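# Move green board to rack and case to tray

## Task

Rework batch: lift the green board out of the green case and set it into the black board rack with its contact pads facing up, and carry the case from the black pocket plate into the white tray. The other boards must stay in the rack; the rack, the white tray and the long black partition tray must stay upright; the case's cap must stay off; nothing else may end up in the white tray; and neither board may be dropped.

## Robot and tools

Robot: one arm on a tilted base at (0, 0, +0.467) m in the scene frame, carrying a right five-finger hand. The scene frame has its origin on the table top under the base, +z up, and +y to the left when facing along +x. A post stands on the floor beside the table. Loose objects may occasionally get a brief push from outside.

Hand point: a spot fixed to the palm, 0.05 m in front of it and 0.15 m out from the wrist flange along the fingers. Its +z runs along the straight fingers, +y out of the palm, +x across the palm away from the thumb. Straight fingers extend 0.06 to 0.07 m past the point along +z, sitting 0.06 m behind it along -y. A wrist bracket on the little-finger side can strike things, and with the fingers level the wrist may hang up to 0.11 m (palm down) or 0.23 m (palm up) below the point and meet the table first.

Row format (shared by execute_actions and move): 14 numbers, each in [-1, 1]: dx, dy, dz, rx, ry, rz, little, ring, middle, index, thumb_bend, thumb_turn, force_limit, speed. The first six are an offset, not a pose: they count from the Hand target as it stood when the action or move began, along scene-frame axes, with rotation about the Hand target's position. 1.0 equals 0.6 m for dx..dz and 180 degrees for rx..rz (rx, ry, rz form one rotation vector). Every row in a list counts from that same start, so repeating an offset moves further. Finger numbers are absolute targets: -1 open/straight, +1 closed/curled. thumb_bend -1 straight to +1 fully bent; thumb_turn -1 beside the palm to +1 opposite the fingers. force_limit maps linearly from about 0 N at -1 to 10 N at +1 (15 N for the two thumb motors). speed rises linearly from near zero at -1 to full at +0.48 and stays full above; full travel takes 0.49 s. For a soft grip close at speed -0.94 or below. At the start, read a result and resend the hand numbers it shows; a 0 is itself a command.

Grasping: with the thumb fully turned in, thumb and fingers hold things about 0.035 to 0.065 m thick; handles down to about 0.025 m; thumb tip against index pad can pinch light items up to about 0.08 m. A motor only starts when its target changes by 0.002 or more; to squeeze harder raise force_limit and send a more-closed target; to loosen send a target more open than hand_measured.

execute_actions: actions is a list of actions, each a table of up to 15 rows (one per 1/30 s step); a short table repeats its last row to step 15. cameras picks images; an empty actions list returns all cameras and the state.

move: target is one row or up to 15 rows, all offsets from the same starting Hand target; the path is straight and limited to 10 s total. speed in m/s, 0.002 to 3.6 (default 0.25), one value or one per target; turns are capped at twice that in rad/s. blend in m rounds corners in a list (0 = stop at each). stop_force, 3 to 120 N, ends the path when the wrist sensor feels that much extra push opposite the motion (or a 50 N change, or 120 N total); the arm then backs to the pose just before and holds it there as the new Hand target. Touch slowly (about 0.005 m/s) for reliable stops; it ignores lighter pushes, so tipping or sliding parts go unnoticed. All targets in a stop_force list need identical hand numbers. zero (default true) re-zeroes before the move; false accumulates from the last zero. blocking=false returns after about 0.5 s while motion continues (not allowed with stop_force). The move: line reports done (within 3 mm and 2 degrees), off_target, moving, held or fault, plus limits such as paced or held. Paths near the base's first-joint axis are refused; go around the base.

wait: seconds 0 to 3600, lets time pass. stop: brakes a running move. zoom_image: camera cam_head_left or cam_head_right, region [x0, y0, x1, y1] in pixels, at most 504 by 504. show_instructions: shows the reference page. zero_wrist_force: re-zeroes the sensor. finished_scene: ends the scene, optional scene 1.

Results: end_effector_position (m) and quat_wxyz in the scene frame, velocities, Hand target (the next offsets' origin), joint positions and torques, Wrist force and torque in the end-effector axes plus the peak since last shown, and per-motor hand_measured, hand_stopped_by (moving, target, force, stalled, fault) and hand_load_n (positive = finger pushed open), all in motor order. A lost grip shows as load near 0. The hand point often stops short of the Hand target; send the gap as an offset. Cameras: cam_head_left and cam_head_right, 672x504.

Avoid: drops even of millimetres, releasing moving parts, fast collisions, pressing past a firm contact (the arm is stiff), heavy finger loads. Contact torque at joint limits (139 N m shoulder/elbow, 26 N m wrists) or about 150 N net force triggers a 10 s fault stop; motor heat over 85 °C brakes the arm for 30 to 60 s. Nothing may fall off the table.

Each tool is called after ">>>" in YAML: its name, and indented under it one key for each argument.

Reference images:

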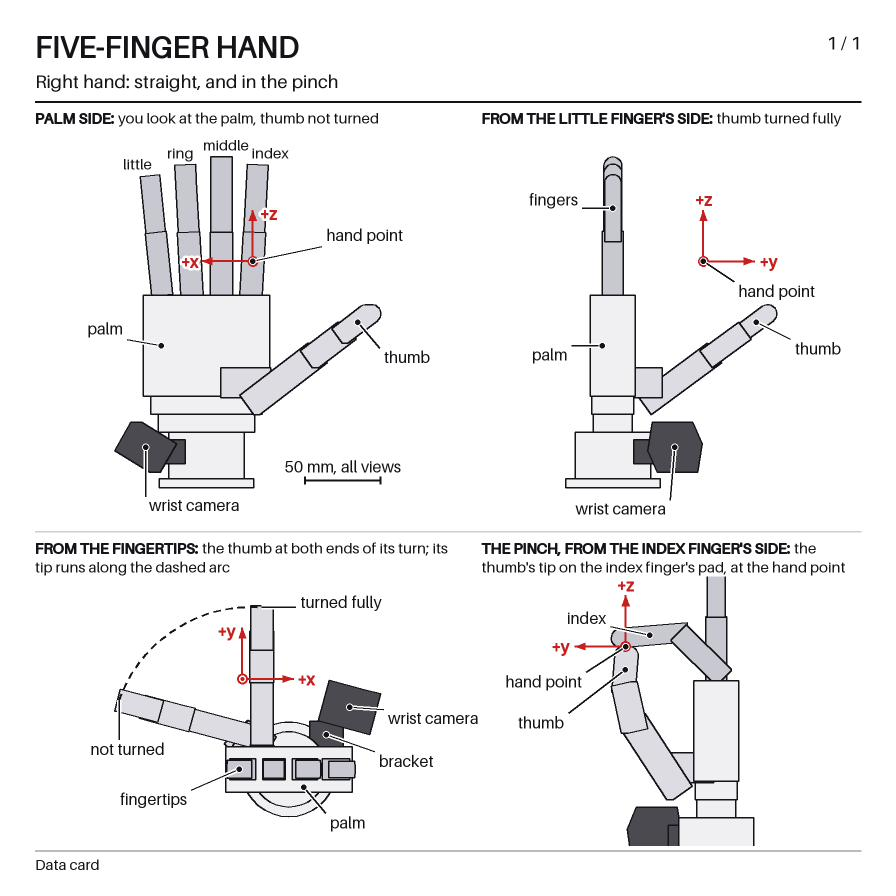

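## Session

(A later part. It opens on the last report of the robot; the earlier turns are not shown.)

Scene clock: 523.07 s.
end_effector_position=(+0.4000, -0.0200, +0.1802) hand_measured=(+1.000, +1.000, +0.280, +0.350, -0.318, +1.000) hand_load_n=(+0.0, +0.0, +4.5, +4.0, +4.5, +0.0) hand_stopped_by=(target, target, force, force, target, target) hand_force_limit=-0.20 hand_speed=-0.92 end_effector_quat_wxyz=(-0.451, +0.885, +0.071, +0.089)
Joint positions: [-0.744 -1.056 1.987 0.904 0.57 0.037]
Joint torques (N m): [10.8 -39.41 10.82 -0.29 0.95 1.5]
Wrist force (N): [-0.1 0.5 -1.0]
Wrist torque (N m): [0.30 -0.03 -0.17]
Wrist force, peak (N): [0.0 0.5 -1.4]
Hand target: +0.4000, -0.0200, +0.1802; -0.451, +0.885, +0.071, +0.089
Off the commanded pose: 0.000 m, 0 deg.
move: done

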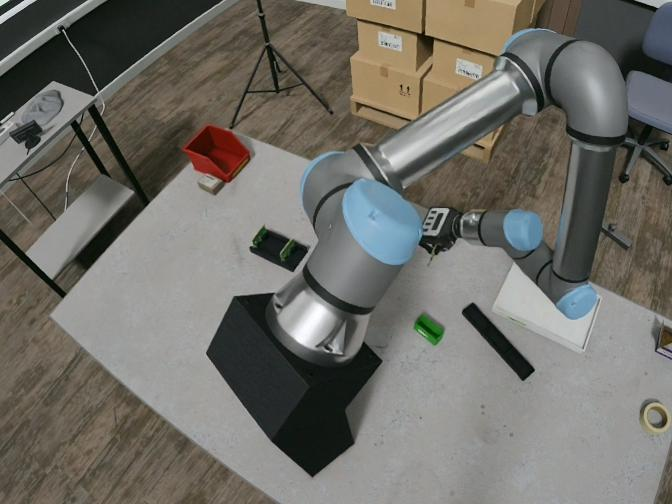

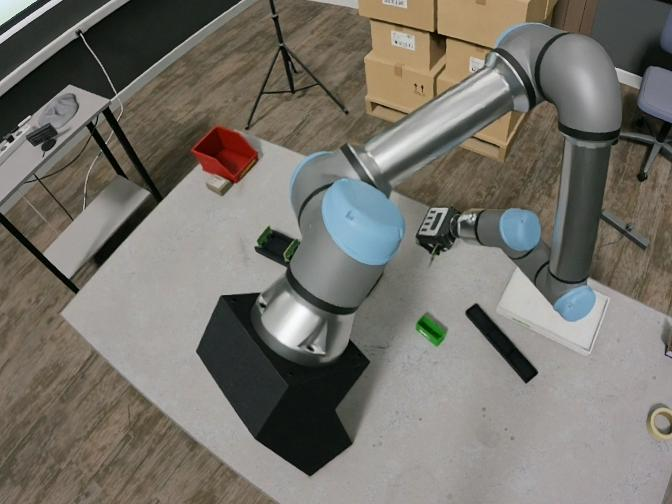

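>>> zoom_image:
  camera: "cam_head_left"
  region: [414, 250, 438, 274]

>>> zoom_image:
  camera: "cam_head_right"
  region: [414, 250, 438, 274]

Scaled by 21.000 from the camera's image (finer frame: 960x720).

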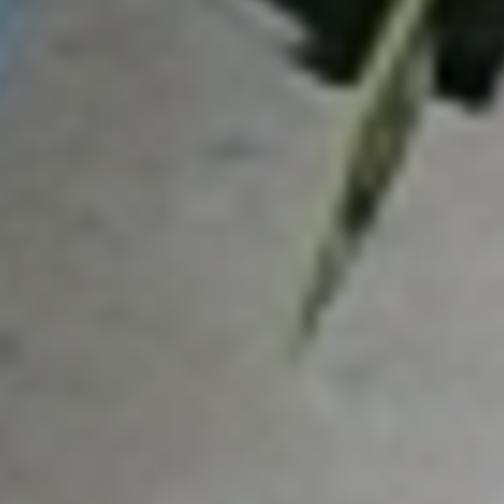

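Scaled by 21.000 from the camera's image (finer frame: 960x720).

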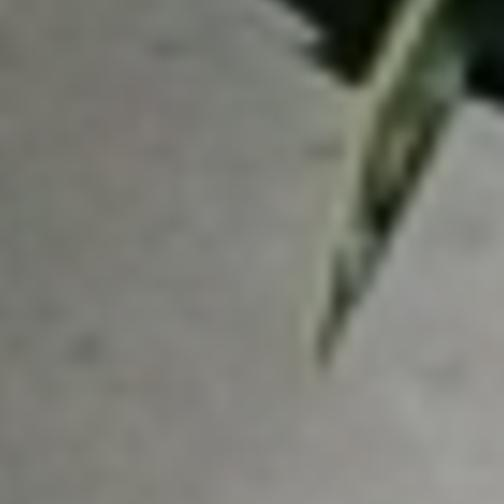

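>>> move:
  target:
    - [0, 0.2, 0.0167, -0.0111, 0, -0.0111, 1, 1, 0.45, 0.55, -0.315, 1, -0.2, -0.92]
    - [-0.0667, 0.45, 0.0167, -0.0111, 0, -0.0111, 1, 1, 0.45, 0.55, -0.315, 1, -0.2, -0.92]
    - [-0.185, 0.7233, -0.0167, -0.0111, 0, -0.0111, 1, 1, 0.45, 0.55, -0.315, 1, -0.2, -0.92]
  speed: 0.13
  blend: [0.03, 0.03, 0]
  cameras: ["all"]

>>> zoom_image:
  camera: "cam_head_left"
  region: [235, 205, 315, 285]

>>> zoom_image:
  camera: "cam_head_right"
  region: [235, 205, 315, 285]

Scene clock: 531.33 s.
end_effector_position=(+0.2890, +0.4139, +0.1701) hand_measured=(+1.000, +1.000, +0.280, +0.350, -0.318, +1.000) hand_load_n=(+0.0, +0.0, +4.5, +4.0, +4.5, +0.0) hand_stopped_by=(target, target, force, force, target, target) hand_force_limit=-0.20 hand_speed=-0.92 end_effector_quat_wxyz=(-0.434, +0.894, +0.057, +0.096)
Joint positions: [0.449 -0.938 2.08 -0.543 1.157 1.638]
Joint torques (N m): [36.98 -18.06 -4.16 -0.34 0.33 1.18]
Wrist force (N): [-0.1 -0.4 -1.1]
Wrist torque (N m): [0.19 -0.03 -0.26]
Wrist force, peak (N): [-0.2 1.1 -1.5]
Hand target: +0.2890, +0.4139, +0.1701; -0.434, +0.894, +0.057, +0.096
Off the commanded pose: 0.000 m, 0 deg.
move: done

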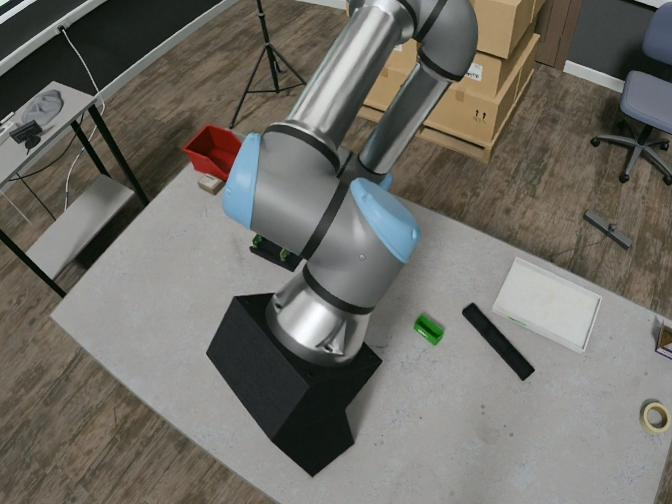

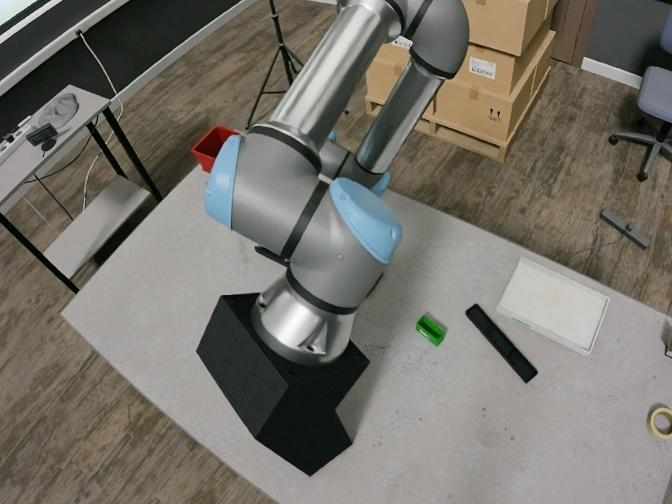

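Scaled by 6.300 from the camera's image (finer frame: 960x720).

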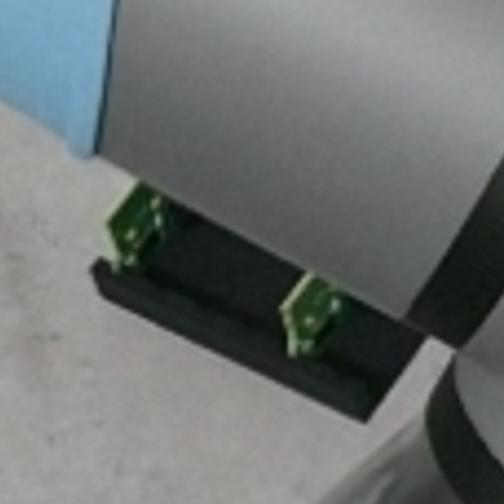

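Scaled by 6.300 from the camera's image (finer frame: 960x720).

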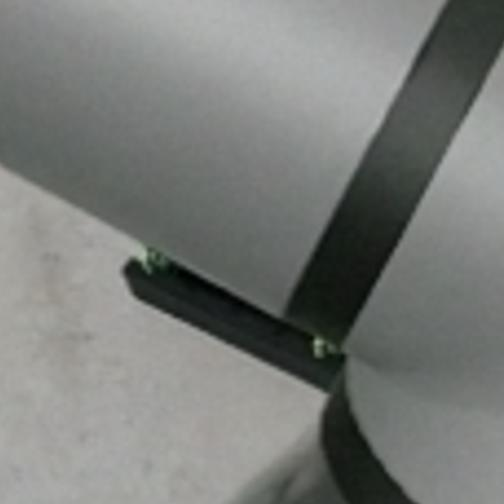

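>>> move:
  target: [-0.00167, -0.0075, -0.14167, 0, 0, 0, 1, 1, 0.45, 0.55, -0.315, 1, -0.2, -0.92]
  speed: 0.05
  cameras: ["all"]

>>> zoom_image:
  camera: "cam_head_left"
  region: [245, 225, 295, 275]

>>> zoom_image:
  camera: "cam_head_left"
  region: [256, 236, 280, 260]

>>> zoom_image:
  camera: "cam_head_right"
  region: [245, 225, 295, 275]

Scene clock: 537.90 s.
end_effector_position=(+0.2880, +0.4094, +0.0852) hand_measured=(+1.000, +1.000, +0.280, +0.350, -0.318, +1.000) hand_load_n=(+0.0, +0.0, +4.5, +4.0, +4.5, +0.0) hand_stopped_by=(target, target, force, force, target, target) hand_force_limit=-0.20 hand_speed=-0.92 end_effector_quat_wxyz=(-0.434, +0.894, +0.057, +0.096)
Joint positions: [0.345 -0.755 1.961 -0.578 1.072 1.571]
Joint torques (N m): [14.01 -20.92 -1.08 0 -2.74 -1.42]
Wrist force (N): [0.2 0.1 -1.0]
Wrist torque (N m): [0.22 -0.04 -0.07]
Wrist force, peak (N): [-0.2 -0.7 -1.3]
Hand target: +0.2880, +0.4094, +0.0851; -0.434, +0.894, +0.057, +0.096
Off the commanded pose: 0.000 m, 0 deg.
move: done

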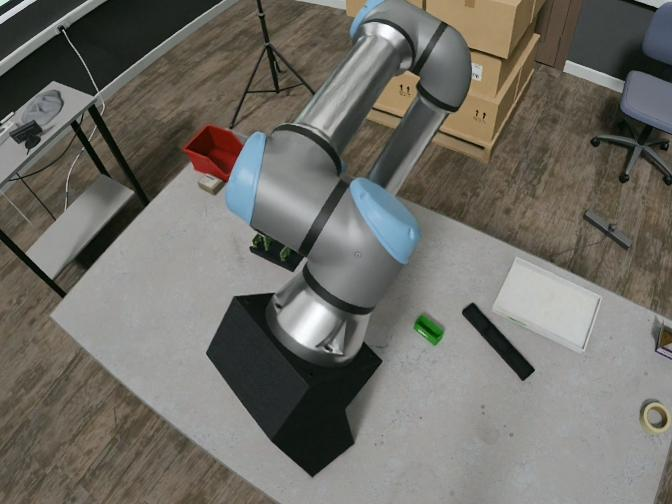

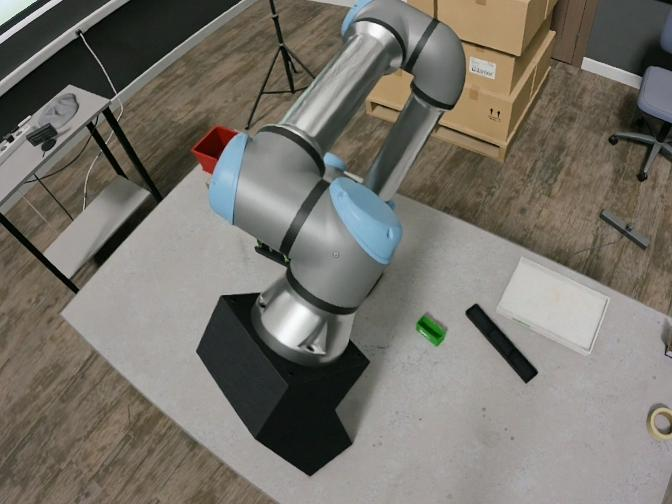

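Scaled by 10.080 from the camera's image (finer frame: 960x720).

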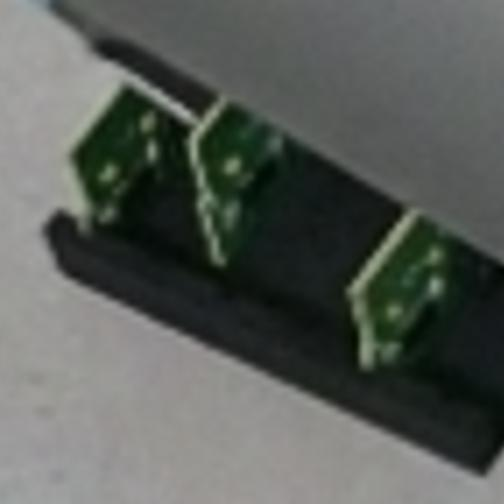

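Scaled by 21.000 from the camera's image (finer frame: 960x720).

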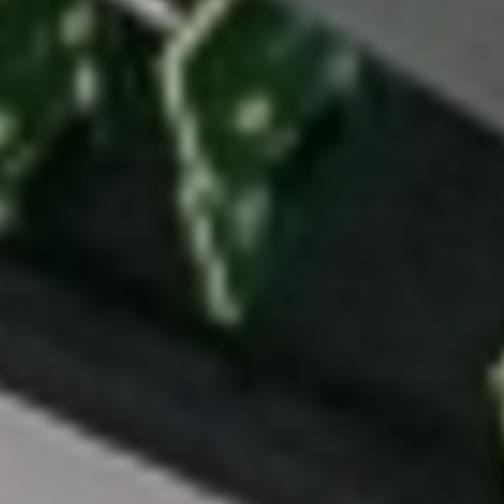

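Scaled by 10.080 from the camera's image (finer frame: 960x720).

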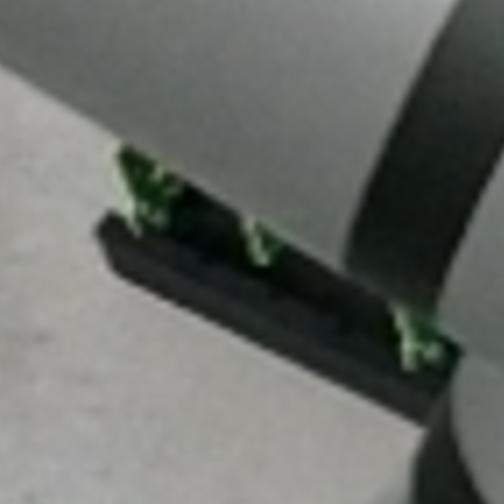

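>>> zoom_image:
  camera: "cam_head_left"
  region: [272, 246, 296, 270]

>>> zoom_image:
  camera: "cam_head_left"
  region: [246, 232, 270, 256]

>>> zoom_image:
  camera: "cam_head_left"
  region: [260, 244, 276, 260]

Scaled by 21.000 from the camera's image (finer frame: 960x720).

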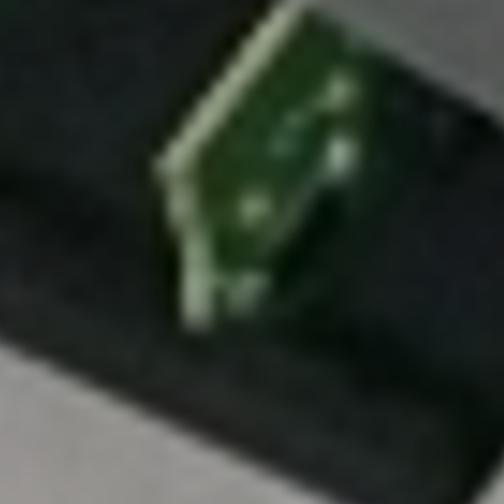

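Scaled by 21.000 from the camera's image (finer frame: 960x720).

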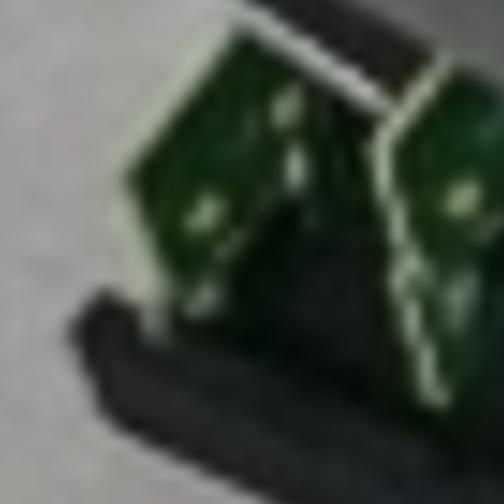

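Scaled by 31.500 from the camera's image (finer frame: 960x720).

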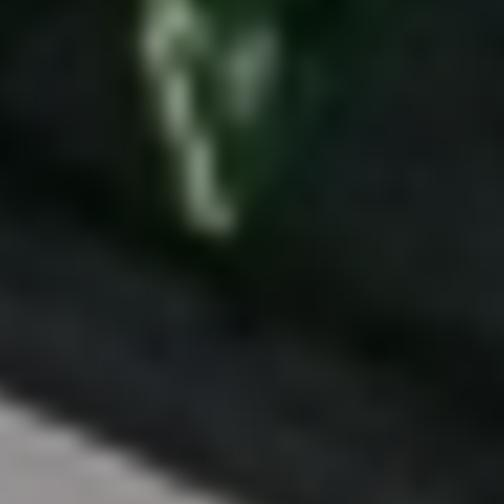

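>>> move:
  target: [0, 0, -0.0155, 0, 0, 0, 1, 1, 0.45, 0.55, -0.315, 1, -0.2, -0.92]
  speed: 0.02
  stop_force: 3
  cameras: ["all"]

>>> zoom_image:
  camera: "cam_head_left"
  region: [256, 236, 280, 260]

>>> zoom_image:
  camera: "cam_head_left"
  region: [260, 246, 276, 262]

>>> zoom_image:
  camera: "cam_head_right"
  region: [262, 244, 278, 260]

Scene clock: 545.33 s.
end_effector_position=(+0.2880, +0.4094, +0.0758) hand_measured=(+1.000, +1.000, +0.280, +0.350, -0.318, +1.000) hand_load_n=(+0.0, +0.0, +5.0, +4.0, +4.5, +0.0) hand_stopped_by=(target, target, force, force, target, target) hand_force_limit=-0.20 hand_speed=-0.92 end_effector_quat_wxyz=(-0.434, +0.894, +0.057, +0.096)
Joint positions: [0.336 -0.734 1.944 -0.578 1.064 1.565]
Joint torques (N m): [14.09 -20.74 -1.95 1.48 -2.63 -1.45]
Wrist force (N): [0.3 -0.2 -0.7]
Wrist torque (N m): [0.18 -0.06 -0.07]
Wrist force, peak (N): [0.4 -0.2 -1.2]
Hand target: +0.2880, +0.4094, +0.0758; -0.434, +0.894, +0.057, +0.096
Off the commanded pose: 0.000 m, 0 deg.
move: done

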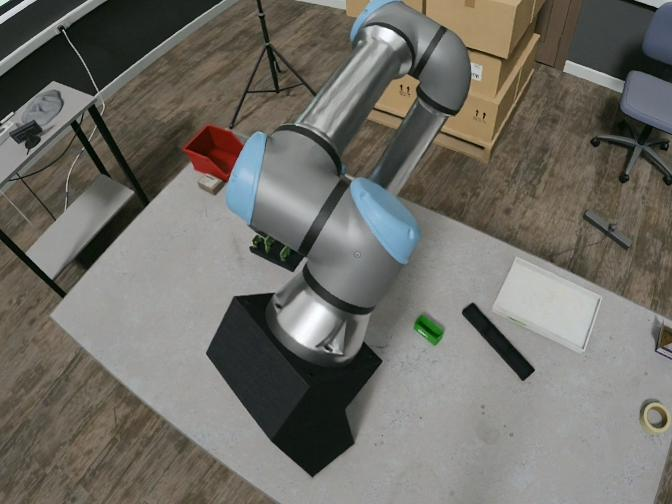

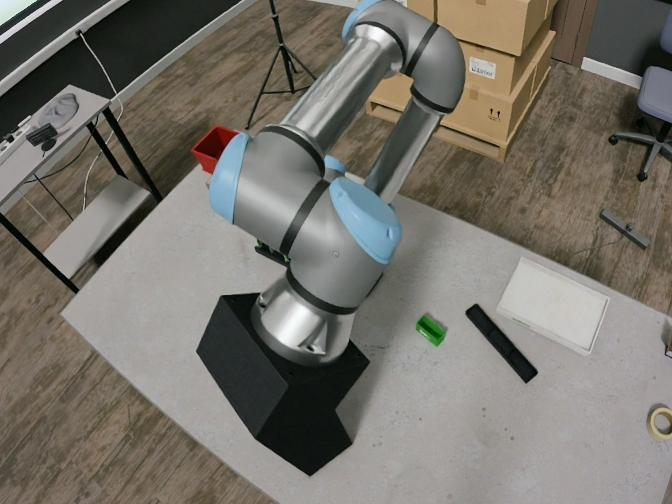

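Scaled by 21.000 from the camera's image (finer frame: 960x720).

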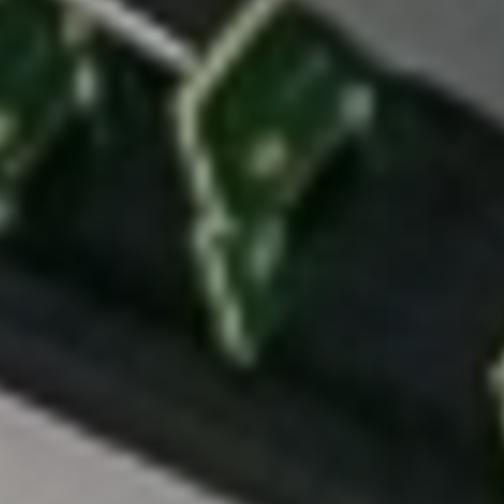

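Scaled by 31.500 from the camera's image (finer frame: 960x720).

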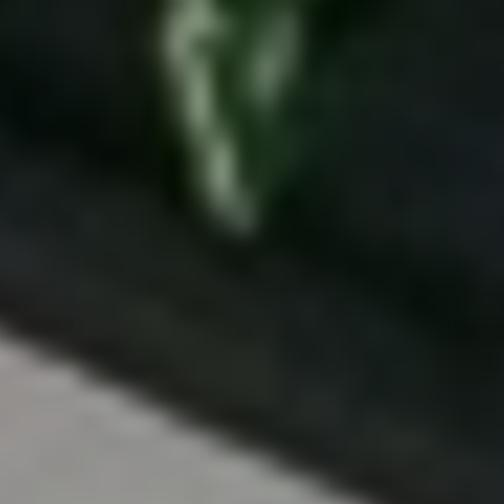

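Scaled by 31.500 from the camera's image (finer frame: 960x720).

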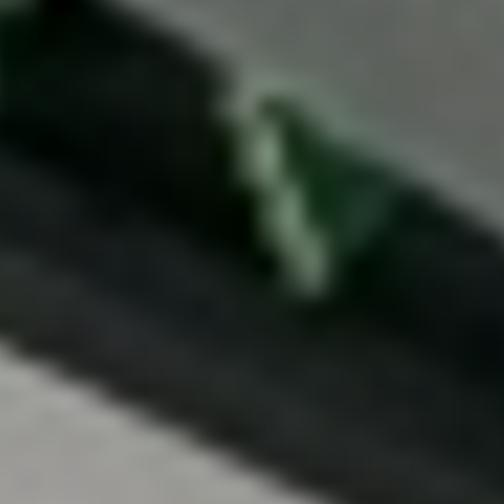

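>>> zoom_image:
  camera: "cam_head_left"
  region: [274, 252, 290, 268]

>>> zoom_image:
  camera: "cam_head_left"
  region: [248, 240, 264, 256]

>>> zoom_image:
  camera: "cam_head_right"
  region: [278, 252, 294, 268]

Scaled by 31.500 from the camera's image (finer frame: 960x720).

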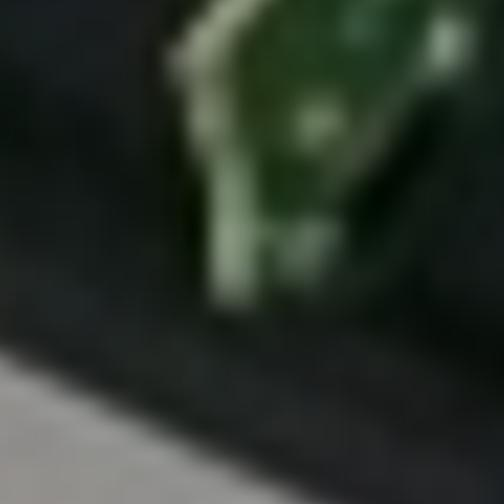

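Scaled by 31.500 from the camera's image (finer frame: 960x720).

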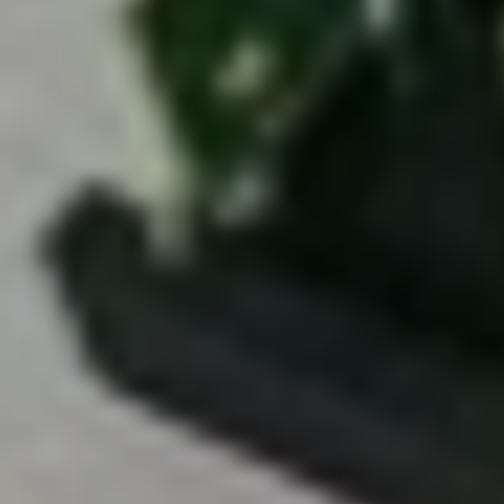

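Scaled by 31.500 from the camera's image (finer frame: 960x720).

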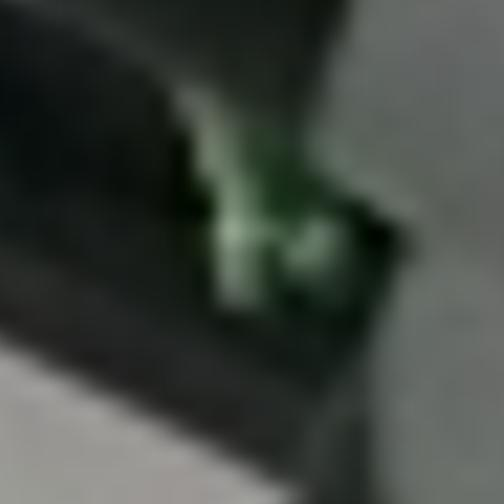

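>>> zoom_image:
  camera: "cam_head_right"
  region: [252, 238, 268, 254]

>>> zoom_image:
  camera: "cam_head_right"
  region: [262, 246, 290, 274]

>>> zoom_image:
  camera: "cam_head_left"
  region: [262, 248, 274, 260]

Scaled by 31.500 from the camera's image (finer frame: 960x720).

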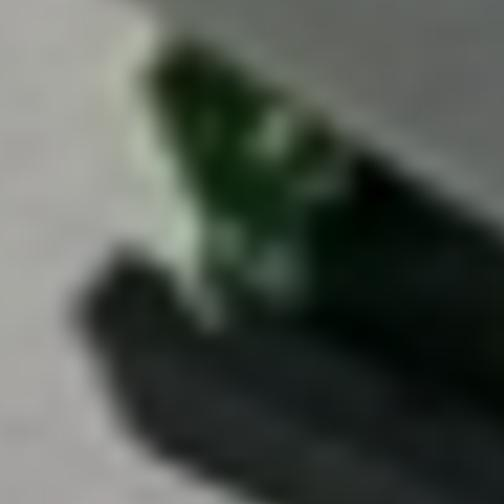

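Scaled by 18.000 from the camera's image (finer frame: 960x720).

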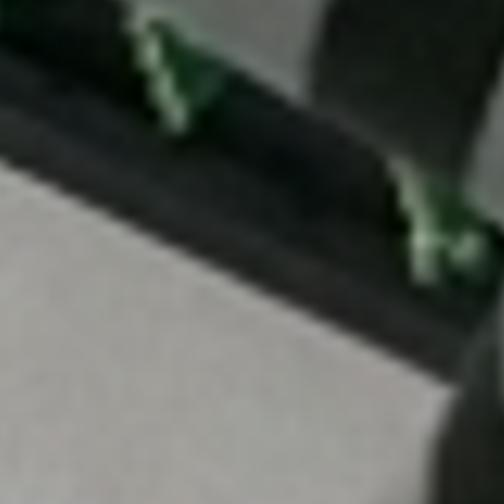

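Scaled by 42.000 from the camera's image (finer frame: 960x720).

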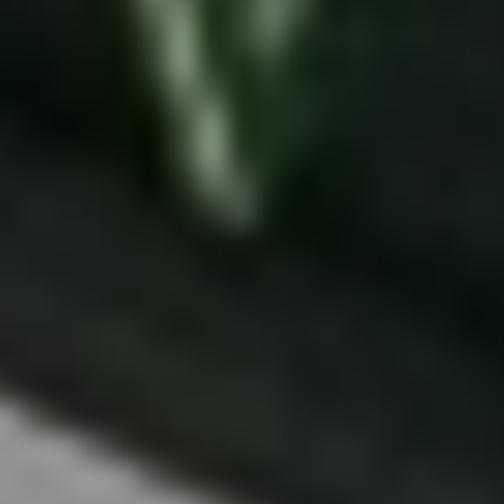

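>>> move:
  target: [-0.00167, 0.00417, 0, 0, 0, 0, 1, 1, 0.45, 0.55, -0.315, 1, -0.2, -0.92]
  speed: 0.01

>>> move:
  target: [0, 0, -0.0083, 0, 0, 0, 1, 1, 0.45, 0.55, -0.315, 1, -0.2, -0.92]
  speed: 0.005
  stop_force: 3
  cameras: ["all"]

>>> zoom_image:
  camera: "cam_head_left"
  region: [260, 246, 276, 262]

>>> zoom_image:
  camera: "cam_head_left"
  region: [250, 232, 290, 272]

>>> zoom_image:
  camera: "cam_head_right"
  region: [262, 246, 290, 274]

Scene clock: 552.23 s.
end_effector_position=(+0.2870, +0.4119, +0.0758) hand_measured=(+1.000, +1.000, +0.280, +0.350, -0.318, +1.000) hand_load_n=(+0.0, +0.0, +5.0, +4.0, +4.5, +0.0) hand_stopped_by=(target, target, force, force, target, target) hand_force_limit=-0.20 hand_speed=-0.92 end_effector_quat_wxyz=(-0.434, +0.894, +0.057, +0.096)
Joint positions: [0.342 -0.731 1.942 -0.58 1.069 1.569]
Joint torques (N m): [36.47 -20.14 -2.2 -0.47 0.22 1.35]
Wrist force (N): [0.4 -0.1 -0.8]
Wrist torque (N m): [0.19 -0.07 -0.26]
Wrist force, peak (N): [0.5 0.0 -1.3]
Hand target: +0.2870, +0.4119, +0.0758; -0.434, +0.894, +0.057, +0.096
Off the commanded pose: 0.000 m, 0 deg.
move: done

Scene clock: 554.00 s.
end_effector_position=(+0.2870, +0.4120, +0.0708) hand_measured=(+1.000, +1.000, +0.280, +0.350, -0.318, +1.000) hand_load_n=(+0.0, +0.0, +5.0, +4.0, +4.5, +0.0) hand_stopped_by=(target, target, force, force, target, target) hand_force_limit=-0.20 hand_speed=-0.92 end_effector_quat_wxyz=(-0.434, +0.894, +0.057, +0.096)
Joint positions: [0.337 -0.721 1.932 -0.581 1.065 1.566]
Joint torques (N m): [14.44 -21.5 -1.85 3.76 -2.54 -1.52]
Wrist force (N): [0.1 -0.1 -0.8]
Wrist torque (N m): [0.18 -0.04 -0.07]
Wrist force, peak (N): [0.4 -0.1 -1.1]
Hand target: +0.2870, +0.4119, +0.0709; -0.434, +0.894, +0.057, +0.096
Off the commanded pose: 0.000 m, 0 deg.
move: done

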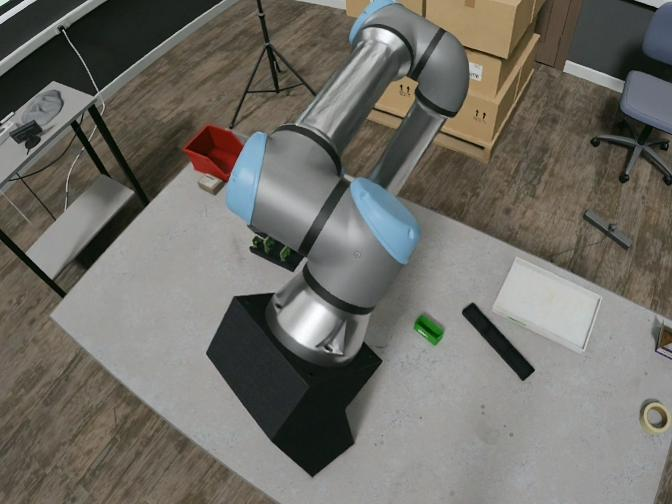

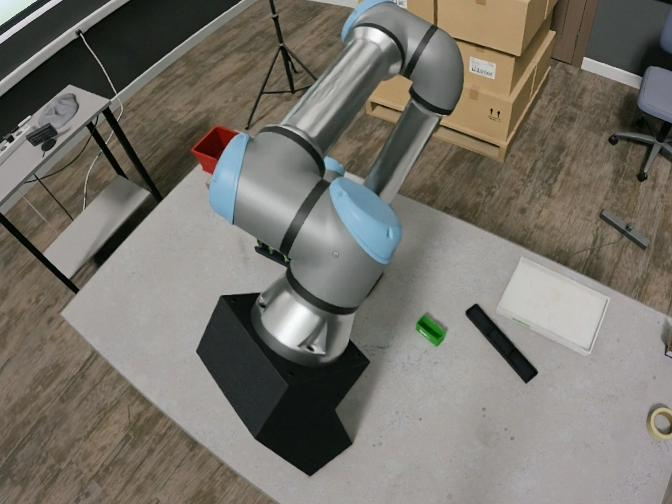

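Scaled by 31.500 from the camera's image (finer frame: 960x720).

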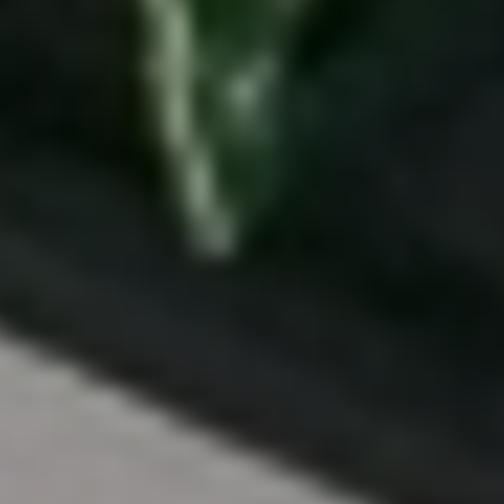

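Scaled by 12.600 from the camera's image (finer frame: 960x720).

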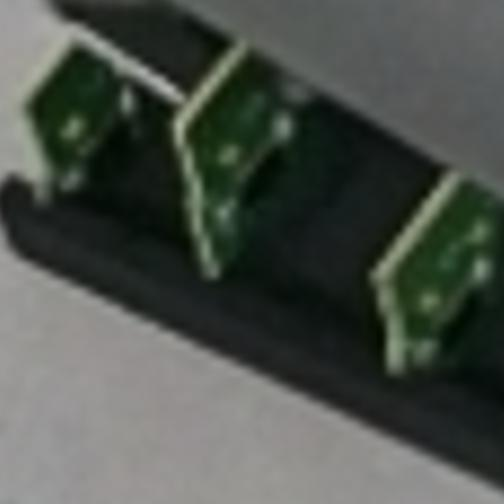

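Scaled by 18.000 from the camera's image (finer frame: 960x720).

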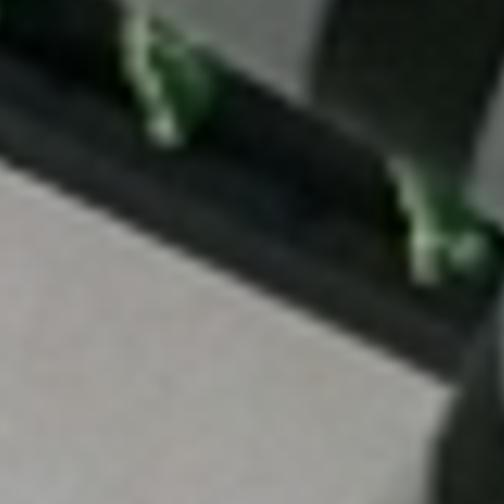

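>>> execute_actions:
  actions: []

Scene clock: 555.27 s.
end_effector_position=(+0.2870, +0.4119, +0.0709) hand_measured=(+1.000, +1.000, +0.280, +0.350, -0.318, +1.000) hand_load_n=(+0.0, +0.0, +4.5, +4.0, +4.5, +0.0) hand_stopped_by=(target, target, force, force, target, target) hand_force_limit=-0.20 hand_speed=-0.92 end_effector_quat_wxyz=(-0.434, +0.894, +0.057, +0.096)
Joint positions: [0.337 -0.721 1.932 -0.58 1.065 1.566]
Joint velocities: within noise
Joint torques (N m): [14.06 -20.43 -1.15 4.45 -2.68 -1.67]
Wrist force (N): [0.4 -0.3 -0.9]
Wrist torque (N m): [0.16 -0.07 -0.07]
Wrist force, peak (N): [0.4 -0.2 -1.1]
Hand target: +0.2870, +0.4119, +0.0709; -0.434, +0.894, +0.057, +0.096
Off the commanded pose: 0.000 m, 0 deg.

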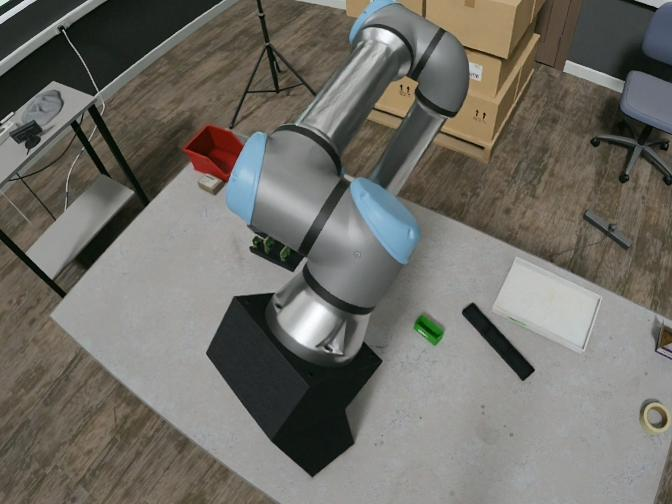

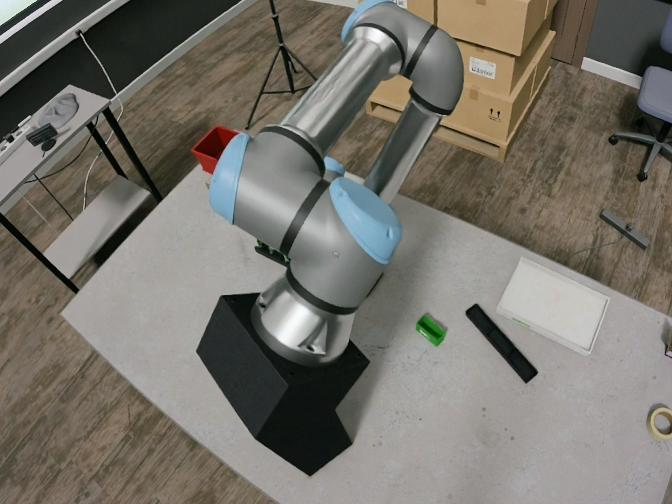

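>>> zoom_image:
  camera: "cam_head_left"
  region: [240, 225, 310, 275]

>>> zoom_image:
  camera: "cam_head_right"
  region: [245, 225, 315, 275]

Scaled by 7.200 from the camera's image (finer frame: 960x720).

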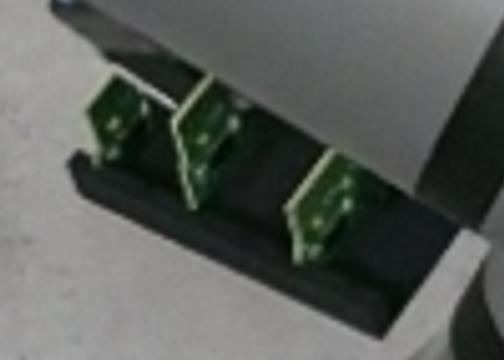

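Scaled by 7.200 from the camera's image (finer frame: 960x720).

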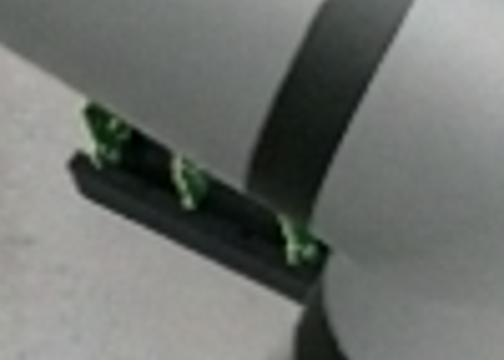

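>>> move:
  target: [0,0,-0.01,0,0,0,1,1,0.45,0.55,-0.315,1,-0.2,-0.92]
  speed: 0.004
  stop_force: 3

Scene clock: 558.03 s.
end_effector_position=(+0.2870, +0.4119, +0.0649) hand_measured=(+1.000, +1.000, +0.280, +0.350, -0.318, +1.000) hand_load_n=(+0.0, +0.0, +4.5, +4.0, +5.0, +0.0) hand_stopped_by=(target, target, force, force, target, target) hand_force_limit=-0.20 hand_speed=-0.92 end_effector_quat_wxyz=(-0.434, +0.894, +0.057, +0.096)
Joint positions: [0.332 -0.708 1.921 -0.58 1.061 1.562]
Joint torques (N m): [14.27 -20.23 -0.9 4.51 -2.59 -1.56]
Wrist force (N): [1.0 -0.3 -0.8]
Wrist torque (N m): [0.17 -0.13 -0.05]
Wrist force, peak (N): [0.9 -0.3 -1.1]
Hand target: +0.2870, +0.4119, +0.0649; -0.434, +0.894, +0.057, +0.096
Off the commanded pose: 0.000 m, 0 deg.
move: done

>>> execute_actions:
  actions: []

>>> zoom_image:
  camera: "cam_head_left"
  region: [245, 235, 295, 270]

>>> zoom_image:
  camera: "cam_head_right"
  region: [250, 235, 300, 270]

Scene clock: 558.30 s.
end_effector_position=(+0.2870, +0.4119, +0.0649) hand_measured=(+1.000, +1.000, +0.280, +0.350, -0.318, +1.000) hand_load_n=(+0.0, +0.0, +4.5, +4.0, +5.0, +0.0) hand_stopped_by=(target, target, force, force, target, target) hand_force_limit=-0.20 hand_speed=-0.92 end_effector_quat_wxyz=(-0.434, +0.894, +0.057, +0.096)
Joint positions: [0.332 -0.708 1.921 -0.58 1.061 1.562]
Joint velocities: within noise
Joint torques (N m): [13.68 -19.98 -1.41 4.38 -2.71 -1.68]
Wrist force (N): [0.9 -0.2 -0.9]
Wrist torque (N m): [0.19 -0.12 -0.05]
Wrist force, peak (N): [1.1 -0.2 -0.9]
Hand target: +0.2870, +0.4119, +0.0649; -0.434, +0.894, +0.057, +0.096
Off the commanded pose: 0.000 m, 0 deg.

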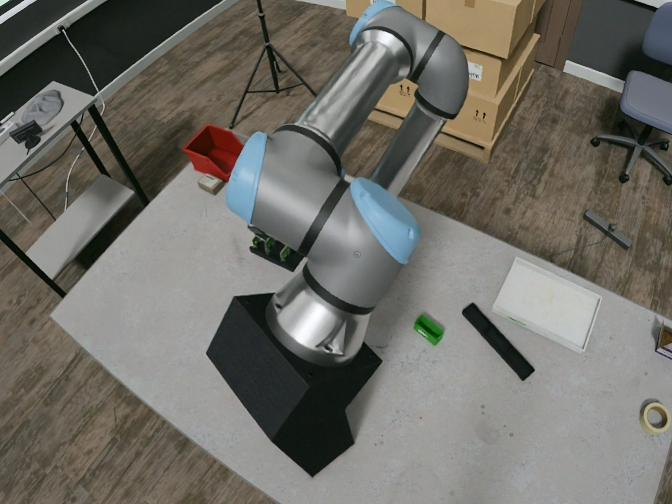

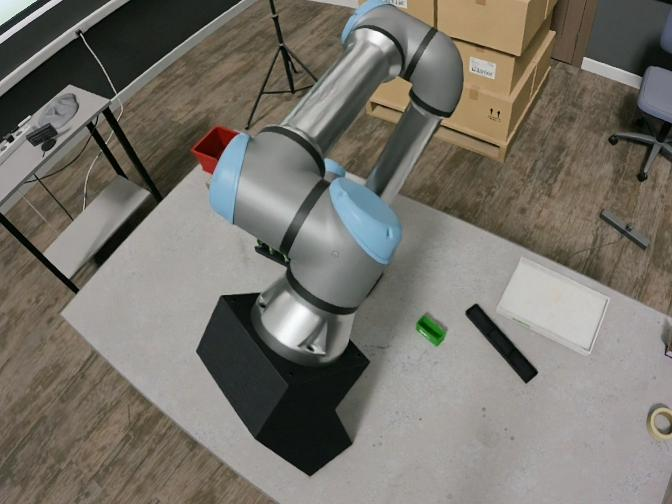

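Scaled by 10.080 from the camera's image (finer frame: 960x720).

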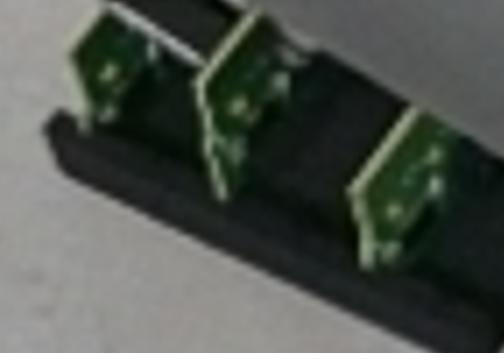

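Scaled by 10.080 from the camera's image (finer frame: 960x720).

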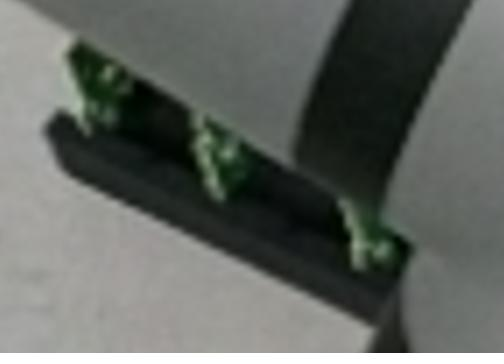

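>>> move:
  target: [0,0,-0.01,0,0,0,1,1,0.45,0.55,-0.315,1,-0.2,-0.92]
  speed: 0.004
  stop_force: 3

>>> zoom_image:
  camera: "cam_head_left"
  region: [245, 235, 295, 270]

Scene clock: 561.13 s.
end_effector_position=(+0.2870, +0.4119, +0.0589) hand_measured=(+1.000, +1.000, +0.280, +0.350, -0.318, +1.000) hand_load_n=(+0.0, +0.0, +4.5, +4.0, +4.5, +0.0) hand_stopped_by=(target, target, force, force, target, target) hand_force_limit=-0.20 hand_speed=-0.92 end_effector_quat_wxyz=(-0.434, +0.894, +0.057, +0.096)
Joint positions: [0.326 -0.695 1.91 -0.58 1.056 1.558]
Joint torques (N m): [14.13 -20.32 -1.08 4.5 -2.68 -1.38]
Wrist force (N): [0.9 -0.4 -0.7]
Wrist torque (N m): [0.16 -0.12 -0.06]
Wrist force, peak (N): [1.3 -0.3 -0.9]
Hand target: +0.2870, +0.4119, +0.0589; -0.434, +0.894, +0.057, +0.096
Off the commanded pose: 0.000 m, 0 deg.
move: done

Scaled by 10.080 from the camera's image (finer frame: 960x720).
This view is cut from an older image: the scene may have changed since it was taken.

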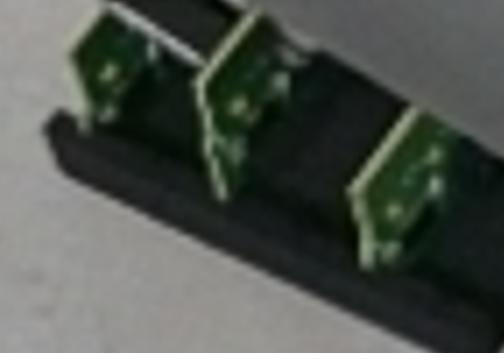

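>>> wait:
  seconds: 0
  cameras: ["all"]

>>> zoom_image:
  camera: "cam_head_left"
  region: [245, 235, 295, 270]

>>> zoom_image:
  camera: "cam_head_right"
  region: [250, 235, 300, 270]

Scene clock: 561.40 s.
end_effector_position=(+0.2870, +0.4119, +0.0589) hand_measured=(+1.000, +1.000, +0.280, +0.350, -0.318, +1.000) hand_load_n=(+0.0, +0.5, +4.5, +4.0, +5.0, +0.0) hand_stopped_by=(target, target, force, force, target, target) hand_force_limit=-0.20 hand_speed=-0.92 end_effector_quat_wxyz=(-0.434, +0.894, +0.057, +0.096)
Joint positions: [0.326 -0.695 1.91 -0.58 1.056 1.558]
Joint torques (N m): [14.6 -19.34 -2 4.67 -2.47 -1.46]
Wrist force (N): [1.0 -0.2 -0.9]
Wrist torque (N m): [0.19 -0.12 -0.05]
Wrist force, peak (N): [1.0 -0.3 -0.9]
Hand target: +0.2870, +0.4119, +0.0589; -0.434, +0.894, +0.057, +0.096
Off the commanded pose: 0.000 m, 0 deg.

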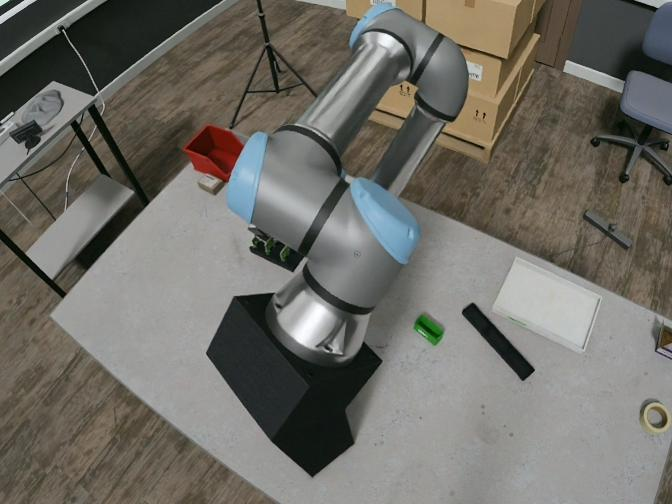

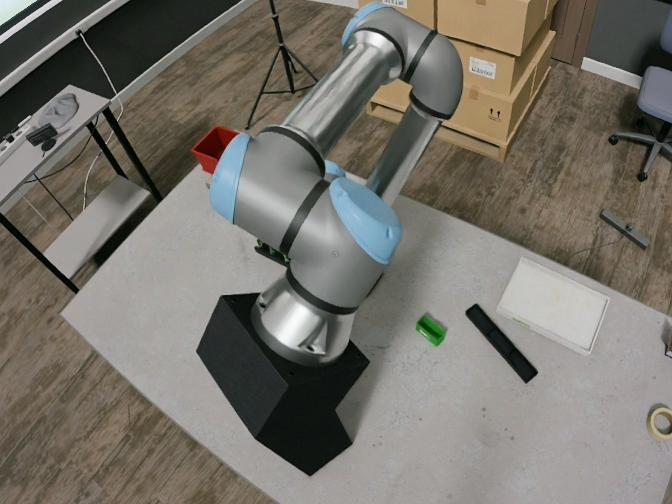

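Scaled by 10.080 from the camera's image (finer frame: 960x720).

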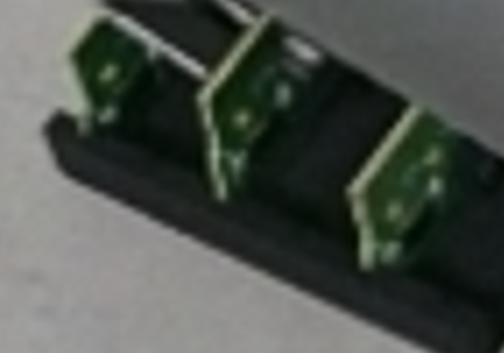

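Scaled by 10.080 from the camera's image (finer frame: 960x720).

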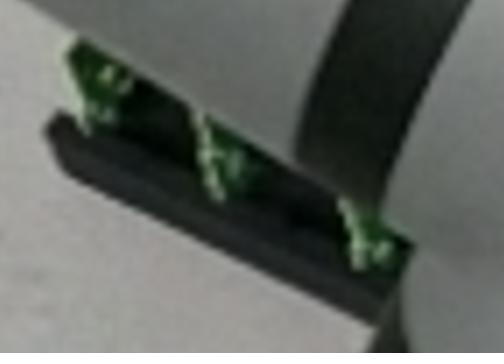

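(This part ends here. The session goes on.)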